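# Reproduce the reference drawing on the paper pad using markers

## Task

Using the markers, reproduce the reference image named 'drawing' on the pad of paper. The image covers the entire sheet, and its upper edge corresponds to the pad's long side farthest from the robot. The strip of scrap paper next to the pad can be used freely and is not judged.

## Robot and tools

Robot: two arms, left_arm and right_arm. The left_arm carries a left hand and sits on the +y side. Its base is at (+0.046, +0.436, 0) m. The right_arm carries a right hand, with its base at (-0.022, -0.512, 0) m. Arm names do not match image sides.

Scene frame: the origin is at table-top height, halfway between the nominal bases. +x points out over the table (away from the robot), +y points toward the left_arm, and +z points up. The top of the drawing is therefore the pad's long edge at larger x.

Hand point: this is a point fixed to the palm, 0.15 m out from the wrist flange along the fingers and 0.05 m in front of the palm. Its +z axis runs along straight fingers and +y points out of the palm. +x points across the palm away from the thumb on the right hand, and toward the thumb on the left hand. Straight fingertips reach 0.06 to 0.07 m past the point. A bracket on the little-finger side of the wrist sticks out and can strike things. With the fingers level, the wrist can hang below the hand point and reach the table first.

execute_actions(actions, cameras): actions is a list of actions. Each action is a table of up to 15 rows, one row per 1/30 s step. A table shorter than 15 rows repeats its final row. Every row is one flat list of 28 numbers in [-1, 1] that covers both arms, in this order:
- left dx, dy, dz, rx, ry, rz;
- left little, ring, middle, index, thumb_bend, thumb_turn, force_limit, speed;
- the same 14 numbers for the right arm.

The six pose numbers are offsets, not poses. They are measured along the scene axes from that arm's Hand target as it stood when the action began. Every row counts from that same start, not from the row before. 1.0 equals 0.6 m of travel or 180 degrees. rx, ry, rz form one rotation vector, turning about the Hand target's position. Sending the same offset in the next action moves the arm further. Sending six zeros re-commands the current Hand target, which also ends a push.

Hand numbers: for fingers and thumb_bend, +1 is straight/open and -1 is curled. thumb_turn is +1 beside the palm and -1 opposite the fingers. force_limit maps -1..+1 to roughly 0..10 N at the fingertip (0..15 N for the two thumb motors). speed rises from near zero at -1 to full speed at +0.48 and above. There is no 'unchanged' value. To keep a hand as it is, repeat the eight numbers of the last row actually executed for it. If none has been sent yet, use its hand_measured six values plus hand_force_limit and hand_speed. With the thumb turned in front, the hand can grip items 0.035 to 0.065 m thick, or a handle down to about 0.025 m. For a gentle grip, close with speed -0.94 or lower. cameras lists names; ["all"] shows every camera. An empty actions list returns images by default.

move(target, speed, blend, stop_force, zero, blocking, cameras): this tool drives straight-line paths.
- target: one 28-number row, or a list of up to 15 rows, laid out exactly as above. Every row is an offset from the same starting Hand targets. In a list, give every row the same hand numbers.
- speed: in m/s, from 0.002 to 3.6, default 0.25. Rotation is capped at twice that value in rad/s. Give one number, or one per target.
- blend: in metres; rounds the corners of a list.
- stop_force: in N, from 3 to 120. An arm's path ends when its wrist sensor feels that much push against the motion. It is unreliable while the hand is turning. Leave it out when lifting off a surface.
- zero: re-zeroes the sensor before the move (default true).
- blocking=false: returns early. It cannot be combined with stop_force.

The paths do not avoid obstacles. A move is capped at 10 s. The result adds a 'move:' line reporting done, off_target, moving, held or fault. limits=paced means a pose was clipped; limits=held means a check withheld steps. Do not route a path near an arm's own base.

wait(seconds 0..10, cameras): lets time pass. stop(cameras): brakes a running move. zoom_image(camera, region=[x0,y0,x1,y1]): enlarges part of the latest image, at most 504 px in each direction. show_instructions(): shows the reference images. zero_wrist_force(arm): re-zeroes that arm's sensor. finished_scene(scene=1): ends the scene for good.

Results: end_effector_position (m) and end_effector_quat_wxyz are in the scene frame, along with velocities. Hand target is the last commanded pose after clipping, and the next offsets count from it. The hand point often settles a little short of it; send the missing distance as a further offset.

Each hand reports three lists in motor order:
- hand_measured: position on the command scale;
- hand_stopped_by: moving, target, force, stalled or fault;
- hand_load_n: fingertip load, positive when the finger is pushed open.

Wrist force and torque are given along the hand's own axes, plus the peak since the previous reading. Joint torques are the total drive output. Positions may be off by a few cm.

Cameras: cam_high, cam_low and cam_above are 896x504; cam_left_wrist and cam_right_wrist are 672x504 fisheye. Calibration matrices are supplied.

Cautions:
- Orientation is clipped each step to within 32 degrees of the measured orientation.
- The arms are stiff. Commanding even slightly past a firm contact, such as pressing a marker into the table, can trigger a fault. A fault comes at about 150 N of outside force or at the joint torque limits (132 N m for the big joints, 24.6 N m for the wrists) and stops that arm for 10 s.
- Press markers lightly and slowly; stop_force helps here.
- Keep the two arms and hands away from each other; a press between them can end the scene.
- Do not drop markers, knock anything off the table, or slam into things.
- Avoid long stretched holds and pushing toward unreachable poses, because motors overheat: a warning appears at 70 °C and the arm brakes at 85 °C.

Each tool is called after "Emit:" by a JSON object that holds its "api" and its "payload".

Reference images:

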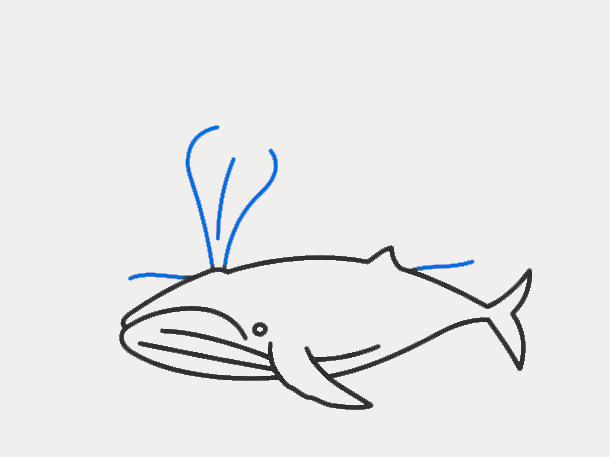

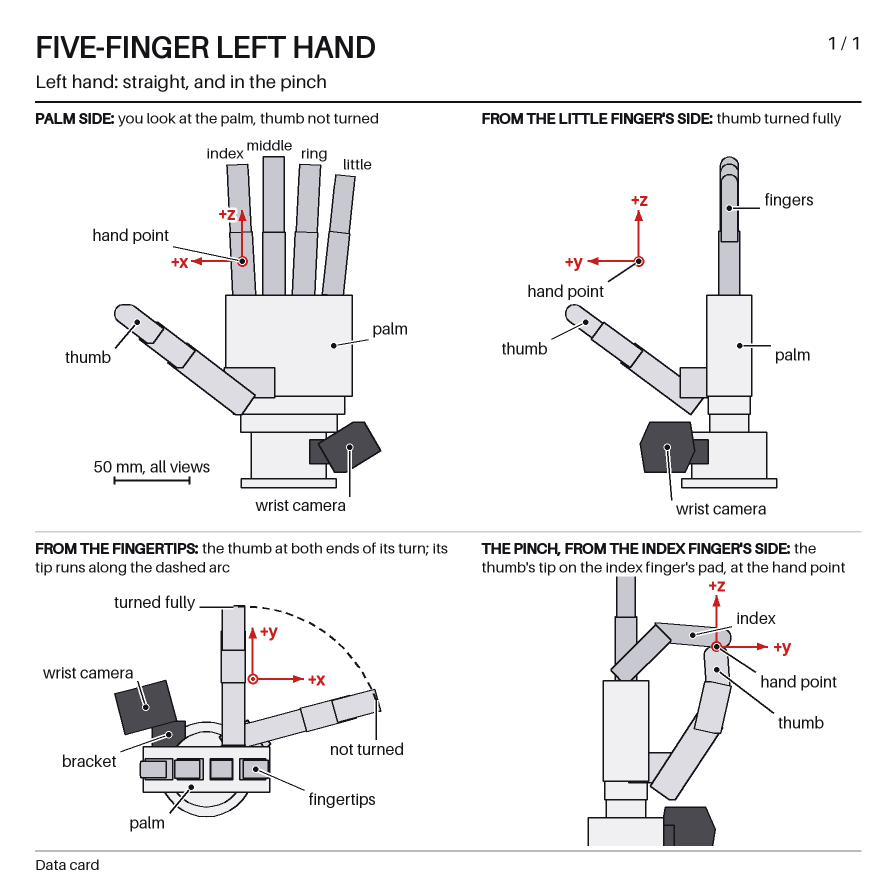

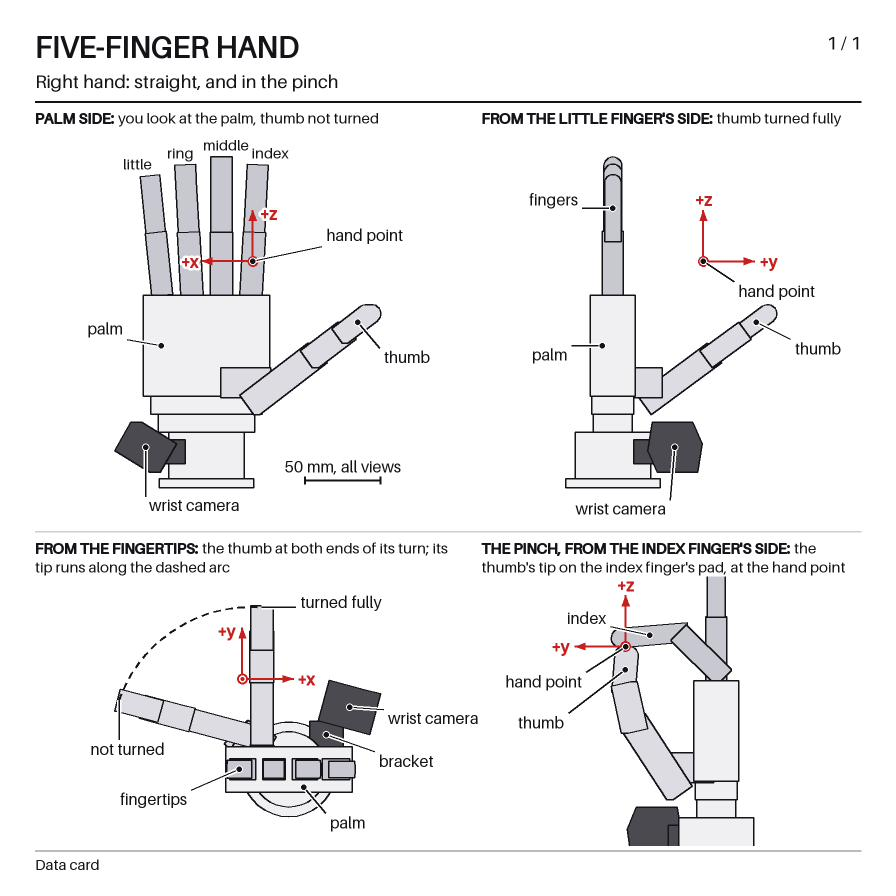

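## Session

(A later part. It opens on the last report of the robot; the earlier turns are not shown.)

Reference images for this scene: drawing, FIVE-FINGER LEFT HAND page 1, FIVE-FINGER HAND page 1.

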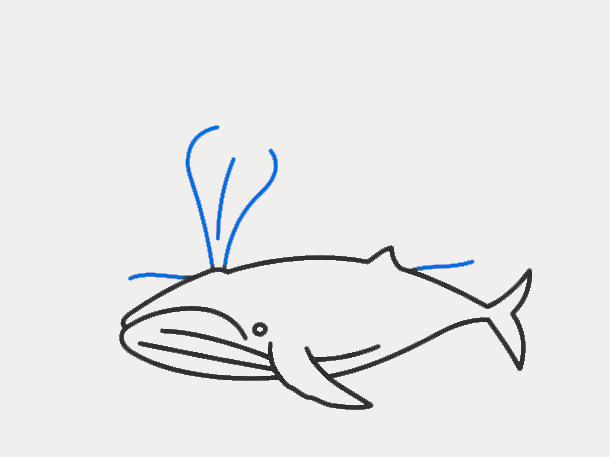

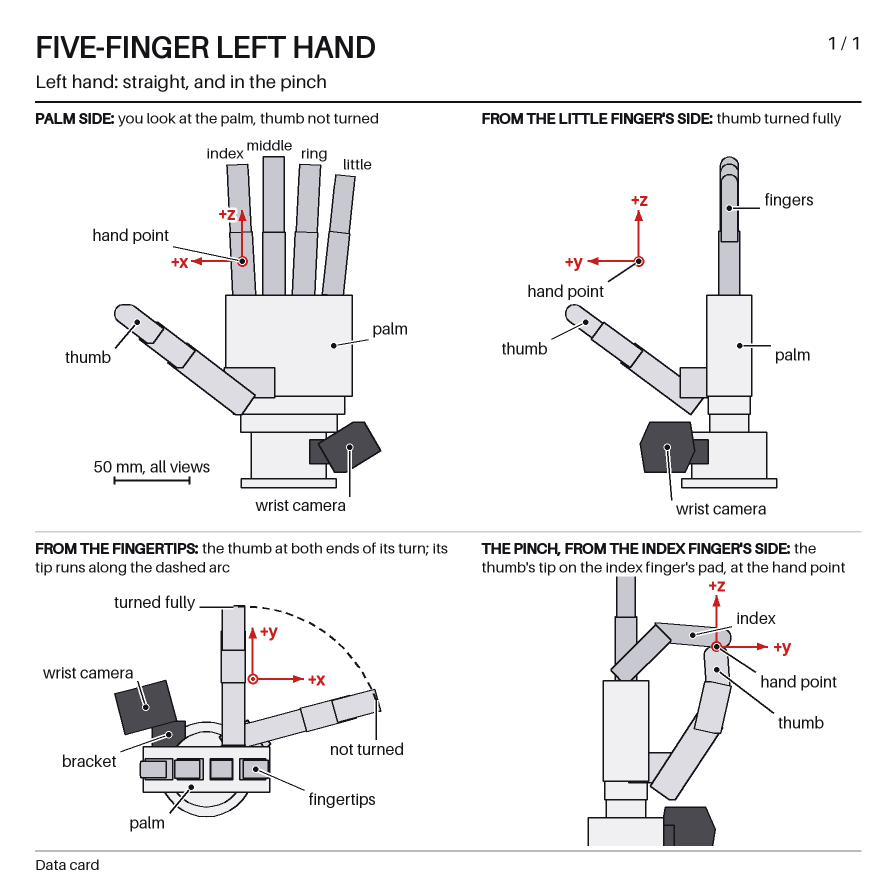

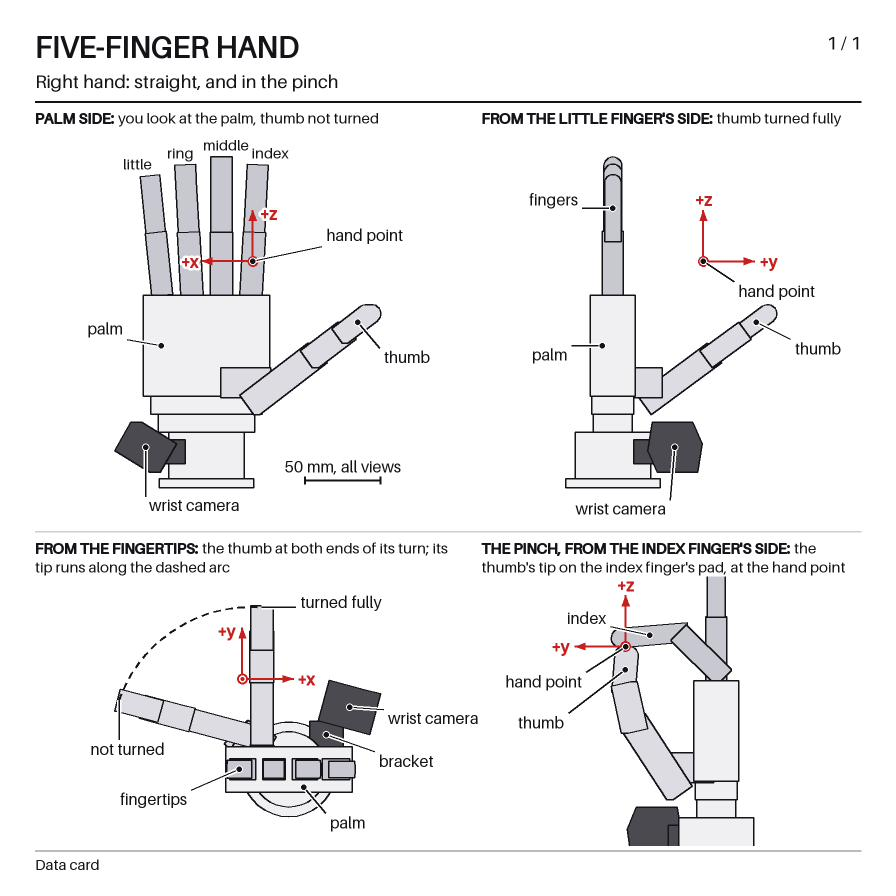

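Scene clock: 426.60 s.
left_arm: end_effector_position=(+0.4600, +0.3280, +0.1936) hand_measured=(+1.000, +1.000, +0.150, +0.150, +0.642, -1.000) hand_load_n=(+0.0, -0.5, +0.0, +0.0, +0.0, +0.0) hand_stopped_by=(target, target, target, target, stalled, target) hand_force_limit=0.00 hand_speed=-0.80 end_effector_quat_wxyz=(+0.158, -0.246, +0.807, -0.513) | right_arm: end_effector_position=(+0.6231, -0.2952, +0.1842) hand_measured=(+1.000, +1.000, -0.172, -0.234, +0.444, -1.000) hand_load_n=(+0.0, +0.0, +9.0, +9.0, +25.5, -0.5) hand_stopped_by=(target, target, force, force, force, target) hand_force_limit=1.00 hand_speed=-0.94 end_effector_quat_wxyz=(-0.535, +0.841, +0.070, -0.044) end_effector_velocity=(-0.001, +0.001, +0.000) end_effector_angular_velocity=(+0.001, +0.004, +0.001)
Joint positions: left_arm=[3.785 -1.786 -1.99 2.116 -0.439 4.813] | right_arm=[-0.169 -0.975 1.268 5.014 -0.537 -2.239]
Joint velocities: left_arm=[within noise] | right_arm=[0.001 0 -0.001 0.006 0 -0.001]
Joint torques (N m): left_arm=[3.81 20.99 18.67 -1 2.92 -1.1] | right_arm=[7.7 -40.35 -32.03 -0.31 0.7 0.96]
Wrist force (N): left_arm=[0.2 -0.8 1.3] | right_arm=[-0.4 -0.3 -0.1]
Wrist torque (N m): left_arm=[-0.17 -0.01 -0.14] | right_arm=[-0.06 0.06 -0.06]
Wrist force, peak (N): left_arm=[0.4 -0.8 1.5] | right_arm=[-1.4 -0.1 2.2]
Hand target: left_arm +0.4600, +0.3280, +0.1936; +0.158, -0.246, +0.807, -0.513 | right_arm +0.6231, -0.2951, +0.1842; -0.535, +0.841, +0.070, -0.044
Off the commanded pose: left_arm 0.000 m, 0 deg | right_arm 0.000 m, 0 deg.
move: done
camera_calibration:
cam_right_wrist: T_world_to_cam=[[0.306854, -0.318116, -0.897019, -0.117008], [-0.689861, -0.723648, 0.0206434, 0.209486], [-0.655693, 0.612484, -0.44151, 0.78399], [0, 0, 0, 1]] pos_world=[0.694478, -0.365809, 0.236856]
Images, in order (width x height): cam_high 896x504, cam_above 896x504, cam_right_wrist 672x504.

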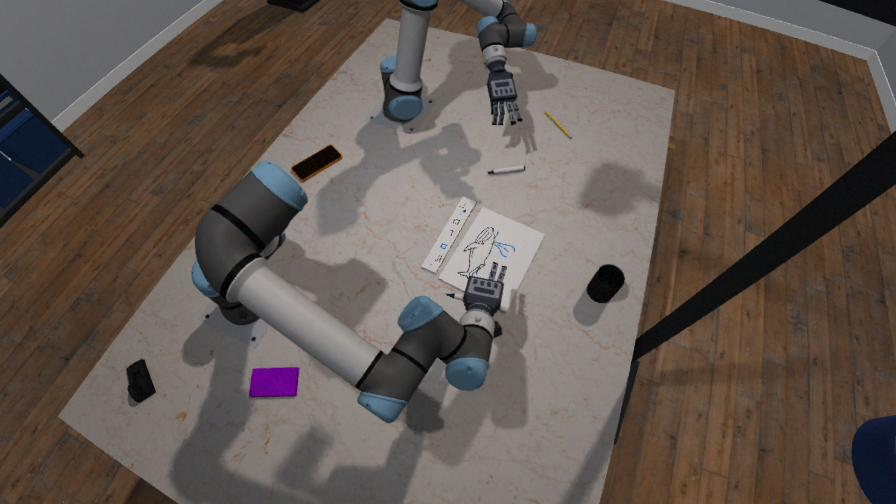

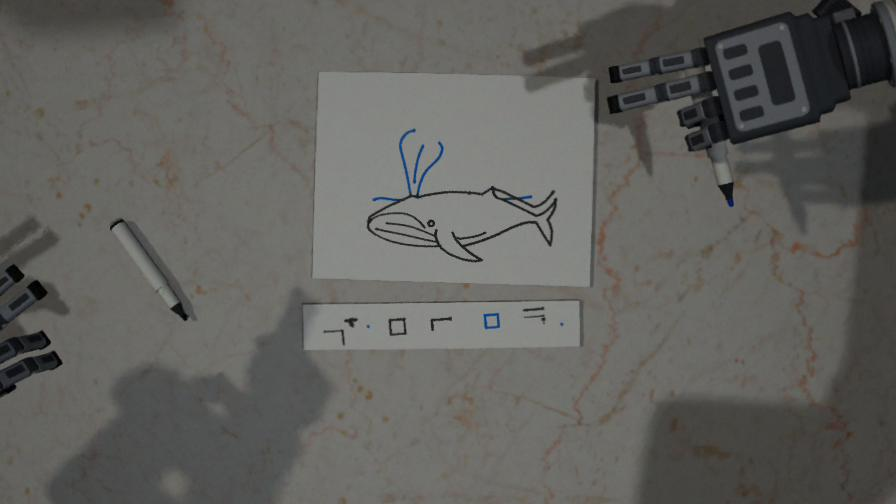

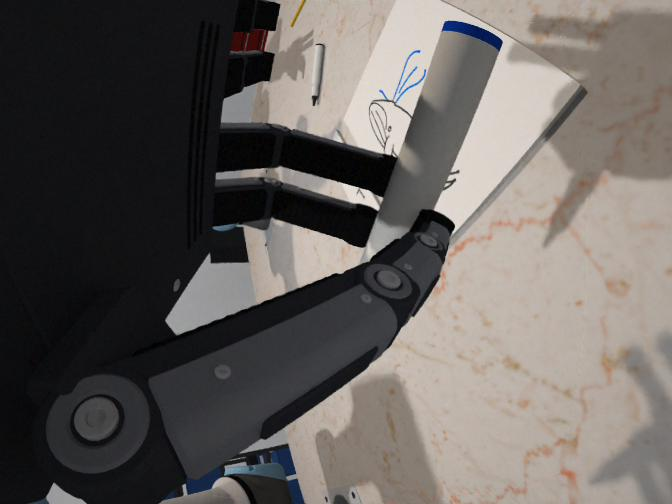

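Emit:
{"api": "move", "payload": {"target": [[0,0,0,0,0,0,1,1,0.15,0.15,0.65,-1,0.0,-0.8,0,-0.02,-0.257,0,0,0,1,1,-0.5,-0.5,0,-1,1,-0.94]], "speed": 0.15, "cameras": ["cam_right_wrist","cam_low"]}}

Emit:
{"api": "move", "payload": {"target": [[0,0,0,0,0,0,1,1,0.15,0.15,0.65,-1,0.0,-0.8,0,0,-0.022,0,0,0,1,1,-0.5,-0.5,0,-1,1,-0.94]], "speed": 0.006, "stop_force": 3}}

Scene clock: 428.63 s.
left_arm: end_effector_position=(+0.4600, +0.3280, +0.1936) hand_measured=(+1.000, +1.000, +0.150, +0.150, +0.642, -1.000) hand_load_n=(+0.0, +0.0, +0.0, +0.0, +0.0, +0.0) hand_stopped_by=(target, target, target, target, stalled, target) hand_force_limit=0.00 hand_speed=-0.80 end_effector_quat_wxyz=(+0.158, -0.246, +0.807, -0.513) | right_arm: end_effector_position=(+0.6231, -0.3072, +0.0300) hand_measured=(+1.000, +1.000, -0.172, -0.234, +0.444, -1.000) hand_load_n=(+0.0, +0.0, +9.0, +9.0, +25.5, -0.5) hand_stopped_by=(target, target, force, force, force, target) hand_force_limit=1.00 hand_speed=-0.94 end_effector_quat_wxyz=(-0.535, +0.841, +0.070, -0.044)
Joint positions: left_arm=[3.785 -1.786 -1.99 2.116 -0.439 4.813] | right_arm=[-0.186 -0.812 1.416 4.727 -0.547 -2.266]
Joint torques (N m): left_arm=[3.9 20.4 18.58 -1.07 2.9 -0.99] | right_arm=[6.81 -46.15 -26.54 -2.46 2.24 2.3]
Wrist force (N): left_arm=[0.3 -0.8 1.1] | right_arm=[0.1 0.0 0.2]
Wrist torque (N m): left_arm=[-0.18 -0.02 -0.13] | right_arm=[-0.03 -0.04 0.12]
Wrist force, peak (N): left_arm=[0.1 -1.0 1.3] | right_arm=[-0.1 -2.1 -0.8]
Hand target: left_arm +0.4600, +0.3280, +0.1936; +0.158, -0.246, +0.807, -0.513 | right_arm +0.6231, -0.3071, +0.0300; -0.535, +0.841, +0.070, -0.044
Off the commanded pose: left_arm 0.000 m, 0 deg | right_arm 0.000 m, 0 deg.
move: done
camera_calibration:
cam_right_wrist: T_world_to_cam=[[0.306816, -0.318039, -0.897059, -0.258997], [-0.68985, -0.723659, 0.0206168, 0.203974], [-0.655722, 0.61251, -0.441429, 0.723327], [0, 0, 0, 1]] pos_world=[0.694477, -0.377809, 0.0827561]
Images, in order (width x height): cam_low 896x504, cam_right_wrist 672x504.

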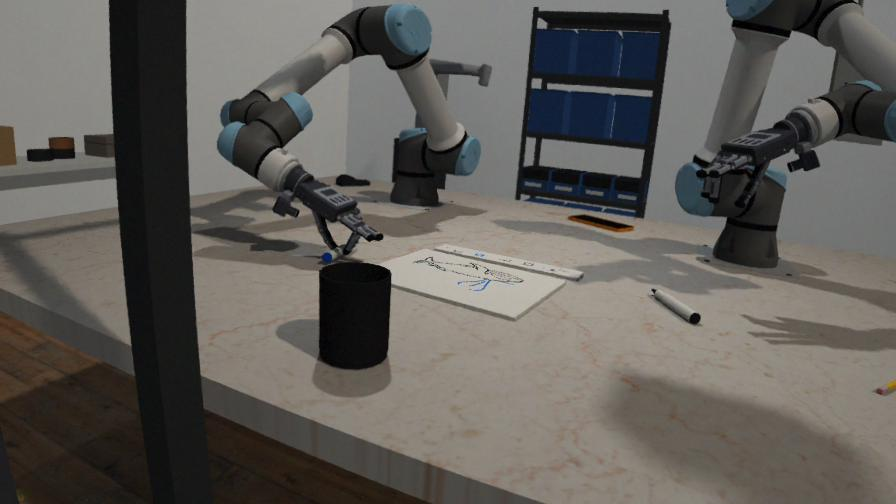

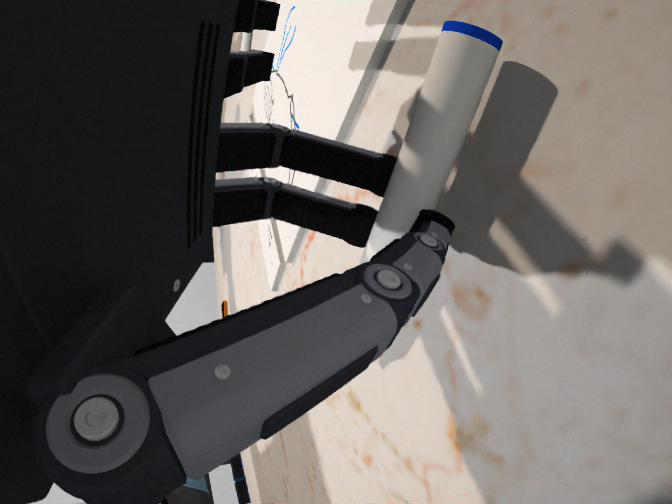

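Scene clock: 430.77 s.
left_arm: end_effector_position=(+0.4600, +0.3280, +0.1936) hand_measured=(+1.000, +1.000, +0.150, +0.150, +0.642, -1.000) hand_load_n=(+0.0, +0.0, +0.0, +0.0, +0.0, +0.0) hand_stopped_by=(target, target, target, target, stalled, target) hand_force_limit=0.00 hand_speed=-0.80 end_effector_quat_wxyz=(+0.158, -0.246, +0.807, -0.513) | right_arm: end_effector_position=(+0.6231, -0.3071, +0.0235) hand_measured=(+1.000, +1.000, -0.172, -0.234, +0.444, -1.000) hand_load_n=(+0.0, +0.0, +9.0, +9.0, +25.0, -1.0) hand_stopped_by=(target, target, force, force, force, target) hand_force_limit=1.00 hand_speed=-0.94 end_effector_quat_wxyz=(-0.535, +0.841, +0.070, -0.044)
Joint positions: left_arm=[3.785 -1.786 -1.99 2.116 -0.439 4.813] | right_arm=[-0.186 -0.804 1.419 4.715 -0.547 -2.266]
Joint torques (N m): left_arm=[3.78 19.64 18.32 -1.01 2.95 -1.1] | right_arm=[5.67 -57.74 -24.99 0.02 -0.88 0.3]
Wrist force (N): left_arm=[0.1 -0.8 1.0] | right_arm=[0.1 -2.7 -1.0]
Wrist torque (N m): left_arm=[-0.16 0.00 -0.14] | right_arm=[-0.18 -0.03 0.08]
Wrist force, peak (N): left_arm=[0.1 -1.0 1.3] | right_arm=[-1.4 -8.6 -3.2]
Hand target: left_arm +0.4600, +0.3280, +0.1936; +0.158, -0.246, +0.807, -0.513 | right_arm +0.6232, -0.3071, +0.0235; -0.535, +0.841, +0.070, -0.044 (not the last commanded pose)
Off the commanded pose: left_arm 0.000 m, 0 deg | right_arm 0.007 m, 0 deg.
move: contact (right_arm)

Emit:
{"api": "move", "payload": {"target": [[0,0,0,0,0,0,1,1,0.15,0.15,0.65,-1,0.0,-0.8,0,0,0.0008,0,0,0,1,1,-0.5,-0.5,0,-1,1,-0.94]], "speed": 0.01}}

Emit:
{"api": "move", "payload": {"target": [[0,0,0,0,0,0,1,1,0.15,0.15,0.65,-1,0.0,-0.8,0,0,0,0,0,0,1,1,-0.05,-0.1,0.55,-1,0,-0.85]], "speed": 0.01, "cameras": ["cam_right_wrist","cam_low"]}}

Scene clock: 431.73 s.
left_arm: end_effector_position=(+0.4600, +0.3280, +0.1936) hand_measured=(+1.000, +1.000, +0.150, +0.150, +0.642, -1.000) hand_load_n=(+0.0, +0.0, +0.0, +0.0, +0.0, +0.0) hand_stopped_by=(target, target, target, target, stalled, target) hand_force_limit=0.00 hand_speed=-0.80 end_effector_quat_wxyz=(+0.158, -0.246, +0.807, -0.513) | right_arm: end_effector_position=(+0.6231, -0.3071, +0.0240) hand_measured=(+1.000, +1.000, -0.172, -0.234, +0.444, -1.000) hand_load_n=(+0.0, +0.0, +9.5, +9.0, +25.0, -0.5) hand_stopped_by=(target, target, force, force, force, target) hand_force_limit=1.00 hand_speed=-0.94 end_effector_quat_wxyz=(-0.535, +0.841, +0.070, -0.044)
Joint positions: left_arm=[3.785 -1.786 -1.99 2.116 -0.439 4.813] | right_arm=[-0.186 -0.804 1.419 4.716 -0.547 -2.266]
Joint torques (N m): left_arm=[3.86 21.08 18.89 -1.03 2.95 -0.97] | right_arm=[5.49 -57.67 -28.27 -0.23 0.29 -1.48]
Wrist force (N): left_arm=[0.3 -0.7 1.1] | right_arm=[0.0 -0.2 0.1]
Wrist torque (N m): left_arm=[-0.15 -0.02 -0.13] | right_arm=[-0.07 -0.02 0.09]
Wrist force, peak (N): left_arm=[-0.1 -0.8 1.5] | right_arm=[0.3 -3.1 -1.3]
Hand target: left_arm +0.4600, +0.3280, +0.1936; +0.158, -0.246, +0.807, -0.513 | right_arm +0.6232, -0.3071, +0.0239; -0.535, +0.841, +0.070, -0.044
Off the commanded pose: left_arm 0.000 m, 0 deg | right_arm 0.000 m, 0 deg.
move: done

Scene clock: 432.50 s.
left_arm: end_effector_position=(+0.4600, +0.3280, +0.1936) hand_measured=(+1.000, +1.000, +0.150, +0.150, +0.642, -1.000) hand_load_n=(+0.0, +0.0, +0.0, +0.0, +0.0, +0.0) hand_stopped_by=(target, target, target, target, stalled, target) hand_force_limit=0.00 hand_speed=-0.80 end_effector_quat_wxyz=(+0.158, -0.246, +0.807, -0.513) | right_arm: end_effector_position=(+0.6231, -0.3071, +0.0239) hand_measured=(+1.000, +1.000, -0.050, -0.100, +0.550, -1.000) hand_load_n=(+0.0, -0.5, +0.0, +0.0, +0.0, +0.0) hand_stopped_by=(target, target, target, target, target, target) hand_force_limit=0.00 hand_speed=-0.85 end_effector_quat_wxyz=(-0.535, +0.841, +0.070, -0.044)
Joint positions: left_arm=[3.785 -1.786 -1.99 2.116 -0.439 4.813] | right_arm=[-0.186 -0.804 1.419 4.716 -0.547 -2.266]
Joint torques (N m): left_arm=[3.51 20.43 18.65 -1.17 2.9 -1.08] | right_arm=[4.17 -56.04 -26.41 -1.44 1.44 -2.69]
Wrist force (N): left_arm=[0.4 -0.6 1.1] | right_arm=[0.0 -0.1 0.1]
Wrist torque (N m): left_arm=[-0.14 -0.04 -0.13] | right_arm=[-0.04 -0.02 0.09]
Wrist force, peak (N): left_arm=[0.0 -0.7 1.4] | right_arm=[0.1 -0.5 0.1]
Hand target: left_arm +0.4600, +0.3280, +0.1936; +0.158, -0.246, +0.807, -0.513 | right_arm +0.6232, -0.3071, +0.0239; -0.535, +0.841, +0.070, -0.044
Off the commanded pose: left_arm 0.000 m, 0 deg | right_arm 0.000 m, 0 deg.
move: done
camera_calibration:
cam_right_wrist: T_world_to_cam=[[0.306937, -0.318028, -0.897022, -0.26452], [-0.689823, -0.723686, 0.0205352, 0.20415], [-0.655693, 0.612484, -0.441509, 0.720549], [0, 0, 0, 1]] pos_world=[0.694478, -0.377709, 0.0766566]
Images, in order (width x height): cam_low 896x504, cam_right_wrist 672x504.

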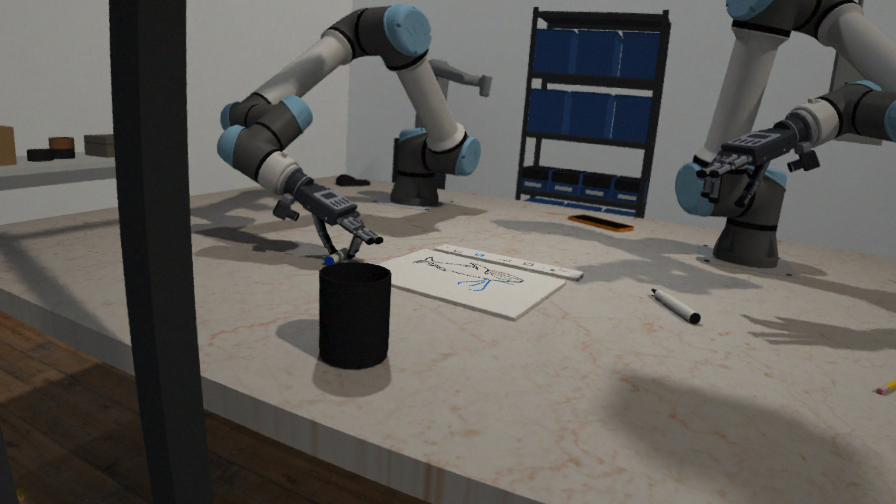

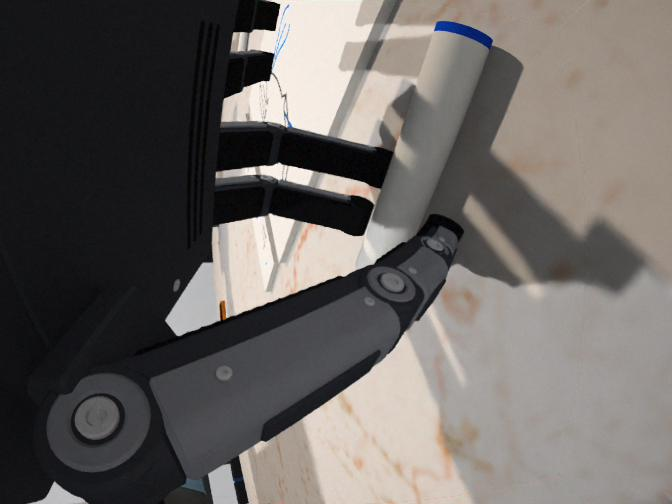

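Emit:
{"api": "move", "payload": {"target": [[0,0,0,0,0,0,1,1,0.15,0.15,0.65,-1,0.0,-0.8,0,0,0.008,0,0,0,1,1,-0.05,-0.1,0.55,-1,0,-0.85]], "speed": 0.02, "cameras": ["cam_right_wrist"]}}

Emit:
{"api": "move", "payload": {"target": [[0,0,0,0,0,0,1,1,0.15,0.15,0.65,-1,0.0,-0.8,0,0,0.005,0,0,0,1,1,0.15,0.15,0.65,-1,0,-0.8]], "speed": 0.02, "cameras": ["cam_right_wrist"]}}

Scene clock: 433.43 s.
left_arm: end_effector_position=(+0.4600, +0.3280, +0.1936) hand_measured=(+1.000, +1.000, +0.150, +0.150, +0.642, -1.000) hand_load_n=(+0.0, +0.0, +0.0, +0.0, +0.0, +0.0) hand_stopped_by=(target, target, target, target, stalled, target) hand_force_limit=0.00 hand_speed=-0.80 end_effector_quat_wxyz=(+0.158, -0.246, +0.807, -0.513) | right_arm: end_effector_position=(+0.6232, -0.3071, +0.0289) hand_measured=(+1.000, +1.000, -0.050, -0.100, +0.550, -1.000) hand_load_n=(+0.0, +0.0, +0.0, +0.0, +0.0, +0.0) hand_stopped_by=(target, target, target, target, target, target) hand_force_limit=0.00 hand_speed=-0.85 end_effector_quat_wxyz=(-0.535, +0.841, +0.070, -0.044)
Joint positions: left_arm=[3.785 -1.786 -1.99 2.116 -0.439 4.813] | right_arm=[-0.186 -0.811 1.417 4.725 -0.547 -2.266]
Joint torques (N m): left_arm=[4.03 20.28 18.28 -1.14 2.97 -0.98] | right_arm=[2.04 -47.12 -25.04 -1.88 1.86 -1.68]
Wrist force (N): left_arm=[0.2 -0.8 1.4] | right_arm=[0.1 -0.4 0.0]
Wrist torque (N m): left_arm=[-0.19 0.00 -0.13] | right_arm=[-0.07 -0.04 0.09]
Wrist force, peak (N): left_arm=[0.2 -0.8 1.4] | right_arm=[0.0 -0.6 0.2]
Hand target: left_arm +0.4600, +0.3280, +0.1936; +0.158, -0.246, +0.807, -0.513 | right_arm +0.6232, -0.3071, +0.0287; -0.535, +0.841, +0.070, -0.044
Off the commanded pose: left_arm 0.000 m, 0 deg | right_arm 0.000 m, 0 deg.
move: done
camera_calibration:
cam_right_wrist: T_world_to_cam=[[0.306937, -0.318028, -0.897022, -0.260125], [-0.689823, -0.723686, 0.0205352, 0.20405], [-0.655693, 0.612484, -0.441509, 0.722713], [0, 0, 0, 1]] pos_world=[0.694478, -0.377709, 0.0815566]
Images, in order (width x height): cam_right_wrist 672x504.

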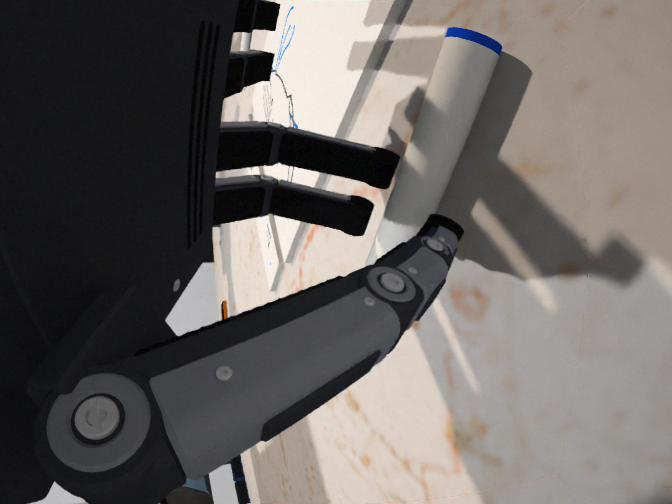

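Scene clock: 434.17 s.
left_arm: end_effector_position=(+0.4600, +0.3280, +0.1936) hand_measured=(+1.000, +1.000, +0.150, +0.150, +0.642, -1.000) hand_load_n=(+0.0, -0.5, +0.0, +0.0, +0.5, +0.0) hand_stopped_by=(target, target, target, target, stalled, target) hand_force_limit=0.00 hand_speed=-0.80 end_effector_quat_wxyz=(+0.158, -0.246, +0.807, -0.513) | right_arm: end_effector_position=(+0.6232, -0.3071, +0.0318) hand_measured=(+1.000, +1.000, +0.150, +0.150, +0.650, -1.000) hand_load_n=(+0.0, +0.0, +0.0, +0.0, +0.0, +0.0) hand_stopped_by=(target, target, target, target, target, target) hand_force_limit=0.00 hand_speed=-0.80 end_effector_quat_wxyz=(-0.535, +0.841, +0.070, -0.044)
Joint positions: left_arm=[3.785 -1.786 -1.99 2.116 -0.439 4.813] | right_arm=[-0.186 -0.815 1.415 4.731 -0.547 -2.266]
Joint torques (N m): left_arm=[4.07 20.18 18.6 -1 2.91 -0.96] | right_arm=[2.44 -51.34 -24.22 -1.64 2.21 -1.55]
Wrist force (N): left_arm=[0.1 -0.6 1.2] | right_arm=[0.0 -0.3 0.1]
Wrist torque (N m): left_arm=[-0.15 0.01 -0.14] | right_arm=[-0.07 -0.02 0.08]
Wrist force, peak (N): left_arm=[-0.1 -1.0 1.3] | right_arm=[0.1 -0.5 0.3]
Hand target: left_arm +0.4600, +0.3280, +0.1936; +0.158, -0.246, +0.807, -0.513 | right_arm +0.6232, -0.3071, +0.0317; -0.535, +0.841, +0.070, -0.044
Off the commanded pose: left_arm 0.000 m, 0 deg | right_arm 0.000 m, 0 deg.
move: done
camera_calibration:
cam_right_wrist: T_world_to_cam=[[0.306937, -0.318028, -0.897022, -0.257523], [-0.689823, -0.723686, 0.0205352, 0.20399], [-0.655693, 0.612484, -0.441509, 0.723993], [0, 0, 0, 1]] pos_world=[0.694478, -0.377709, 0.0844566]
Images, in order (width x height): cam_right_wrist 672x504.

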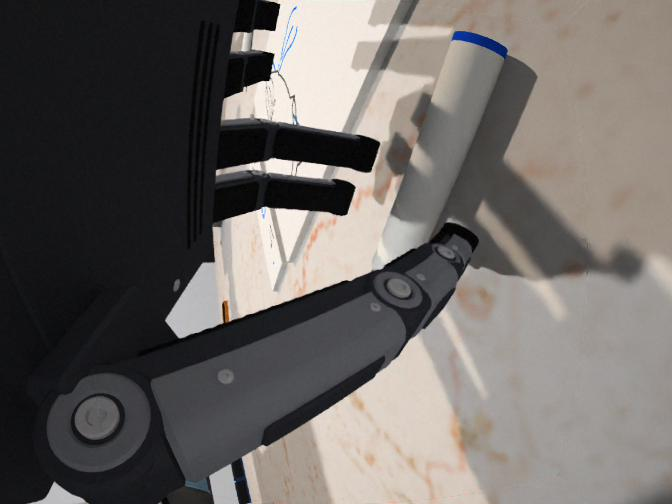

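Emit:
{"api": "move", "payload": {"target": [[0,0,0,0,0,0,1,1,0.15,0.15,0.65,-1,0.0,-0.8,0,0,0.05,0,0,0,1,1,0.15,0.15,0.65,-1,0,-0.8],[0,0,0,0,0,0,1,1,0.15,0.15,0.65,-1,0.0,-0.8,0.0,-0.05,0.28,0,0,0,1,1,0.15,0.15,0.65,-1,0,-0.8]], "blend": [0.01,0], "speed": [0.04,0.25], "cameras": ["cam_above","cam_high"]}}

Emit:
{"api": "zoom_image", "payload": {"camera": "cam_above", "region": [300, 60, 620, 300]}}

Scene clock: 436.27 s.
left_arm: end_effector_position=(+0.4600, +0.3280, +0.1936) hand_measured=(+1.000, +1.000, +0.150, +0.150, +0.642, -1.000) hand_load_n=(+0.0, +0.0, +0.0, +0.0, +0.0, +0.0) hand_stopped_by=(target, target, target, target, stalled, target) hand_force_limit=0.00 hand_speed=-0.80 end_effector_quat_wxyz=(+0.158, -0.246, +0.807, -0.513) | right_arm: end_effector_position=(+0.6231, -0.3372, +0.1996) hand_measured=(+1.000, +1.000, +0.150, +0.150, +0.650, -1.000) hand_load_n=(+0.0, +0.0, +0.0, +0.0, +0.0, +0.0) hand_stopped_by=(target, target, target, target, target, target) hand_force_limit=0.00 hand_speed=-0.80 end_effector_quat_wxyz=(-0.535, +0.841, +0.070, -0.044)
Joint positions: left_arm=[3.785 -1.786 -1.99 2.116 -0.439 4.813] | right_arm=[-0.228 -0.978 1.217 5.146 -0.572 -2.33]
Joint torques (N m): left_arm=[4.58 20.69 18.92 -1.01 2.92 -0.93] | right_arm=[8.47 -58.03 -28.98 0.22 2.29 2.18]
Wrist force (N): left_arm=[0.1 -0.8 1.1] | right_arm=[-0.3 -0.3 -0.1]
Wrist torque (N m): left_arm=[-0.16 0.01 -0.15] | right_arm=[-0.05 0.03 0.05]
Wrist force, peak (N): left_arm=[0.2 -0.9 1.4] | right_arm=[-0.2 -2.3 -1.4]
Hand target: left_arm +0.4600, +0.3280, +0.1936; +0.158, -0.246, +0.807, -0.513 | right_arm +0.6232, -0.3371, +0.1997; -0.535, +0.841, +0.070, -0.044
Off the commanded pose: left_arm 0.000 m, 0 deg | right_arm 0.000 m, 0 deg.
move: done
Images, in order (width x height): cam_high 896x504, cam_above 896x504.

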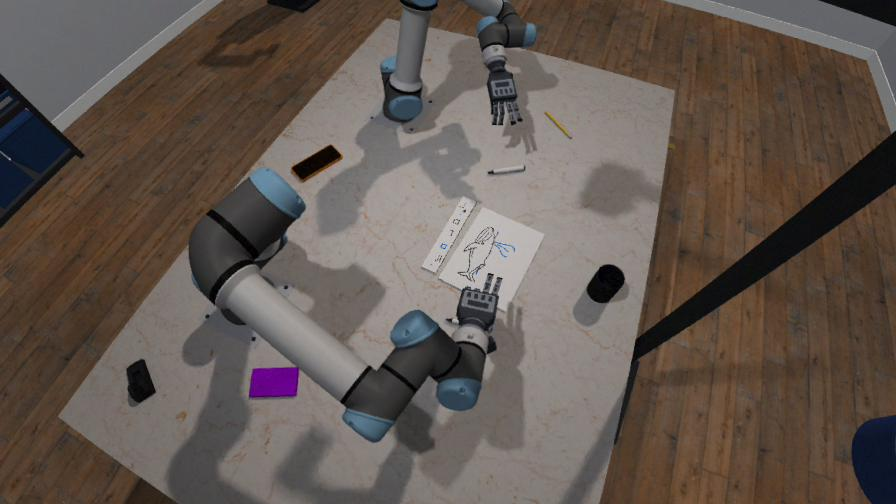

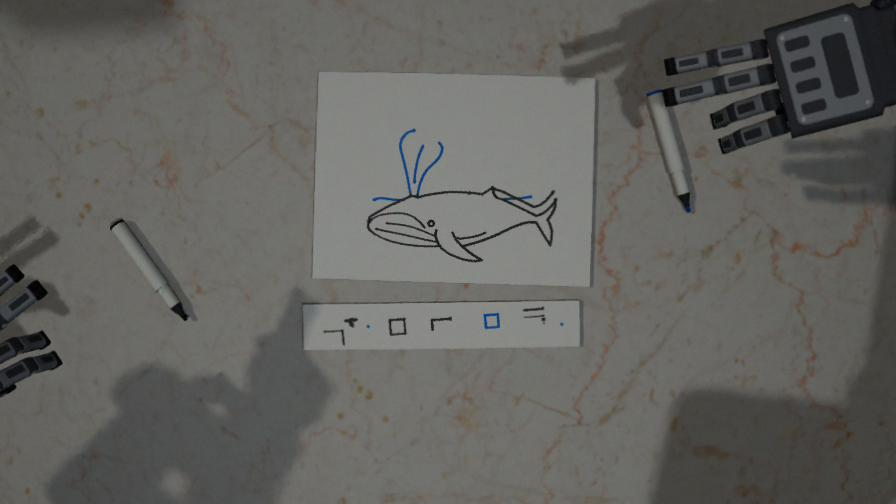

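Scaled by 1.575 from the camera's 896x504 image, which has a finer 1280x720 frame.

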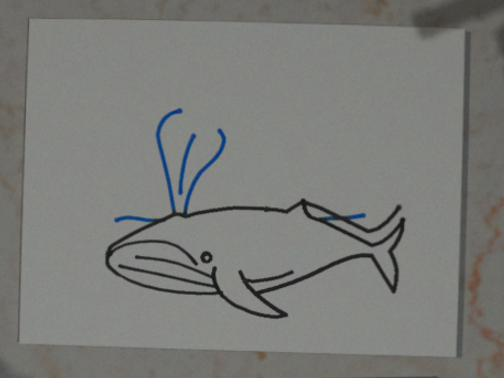

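Emit:
{"api": "finished_scene", "payload": {}}

The scene is finished.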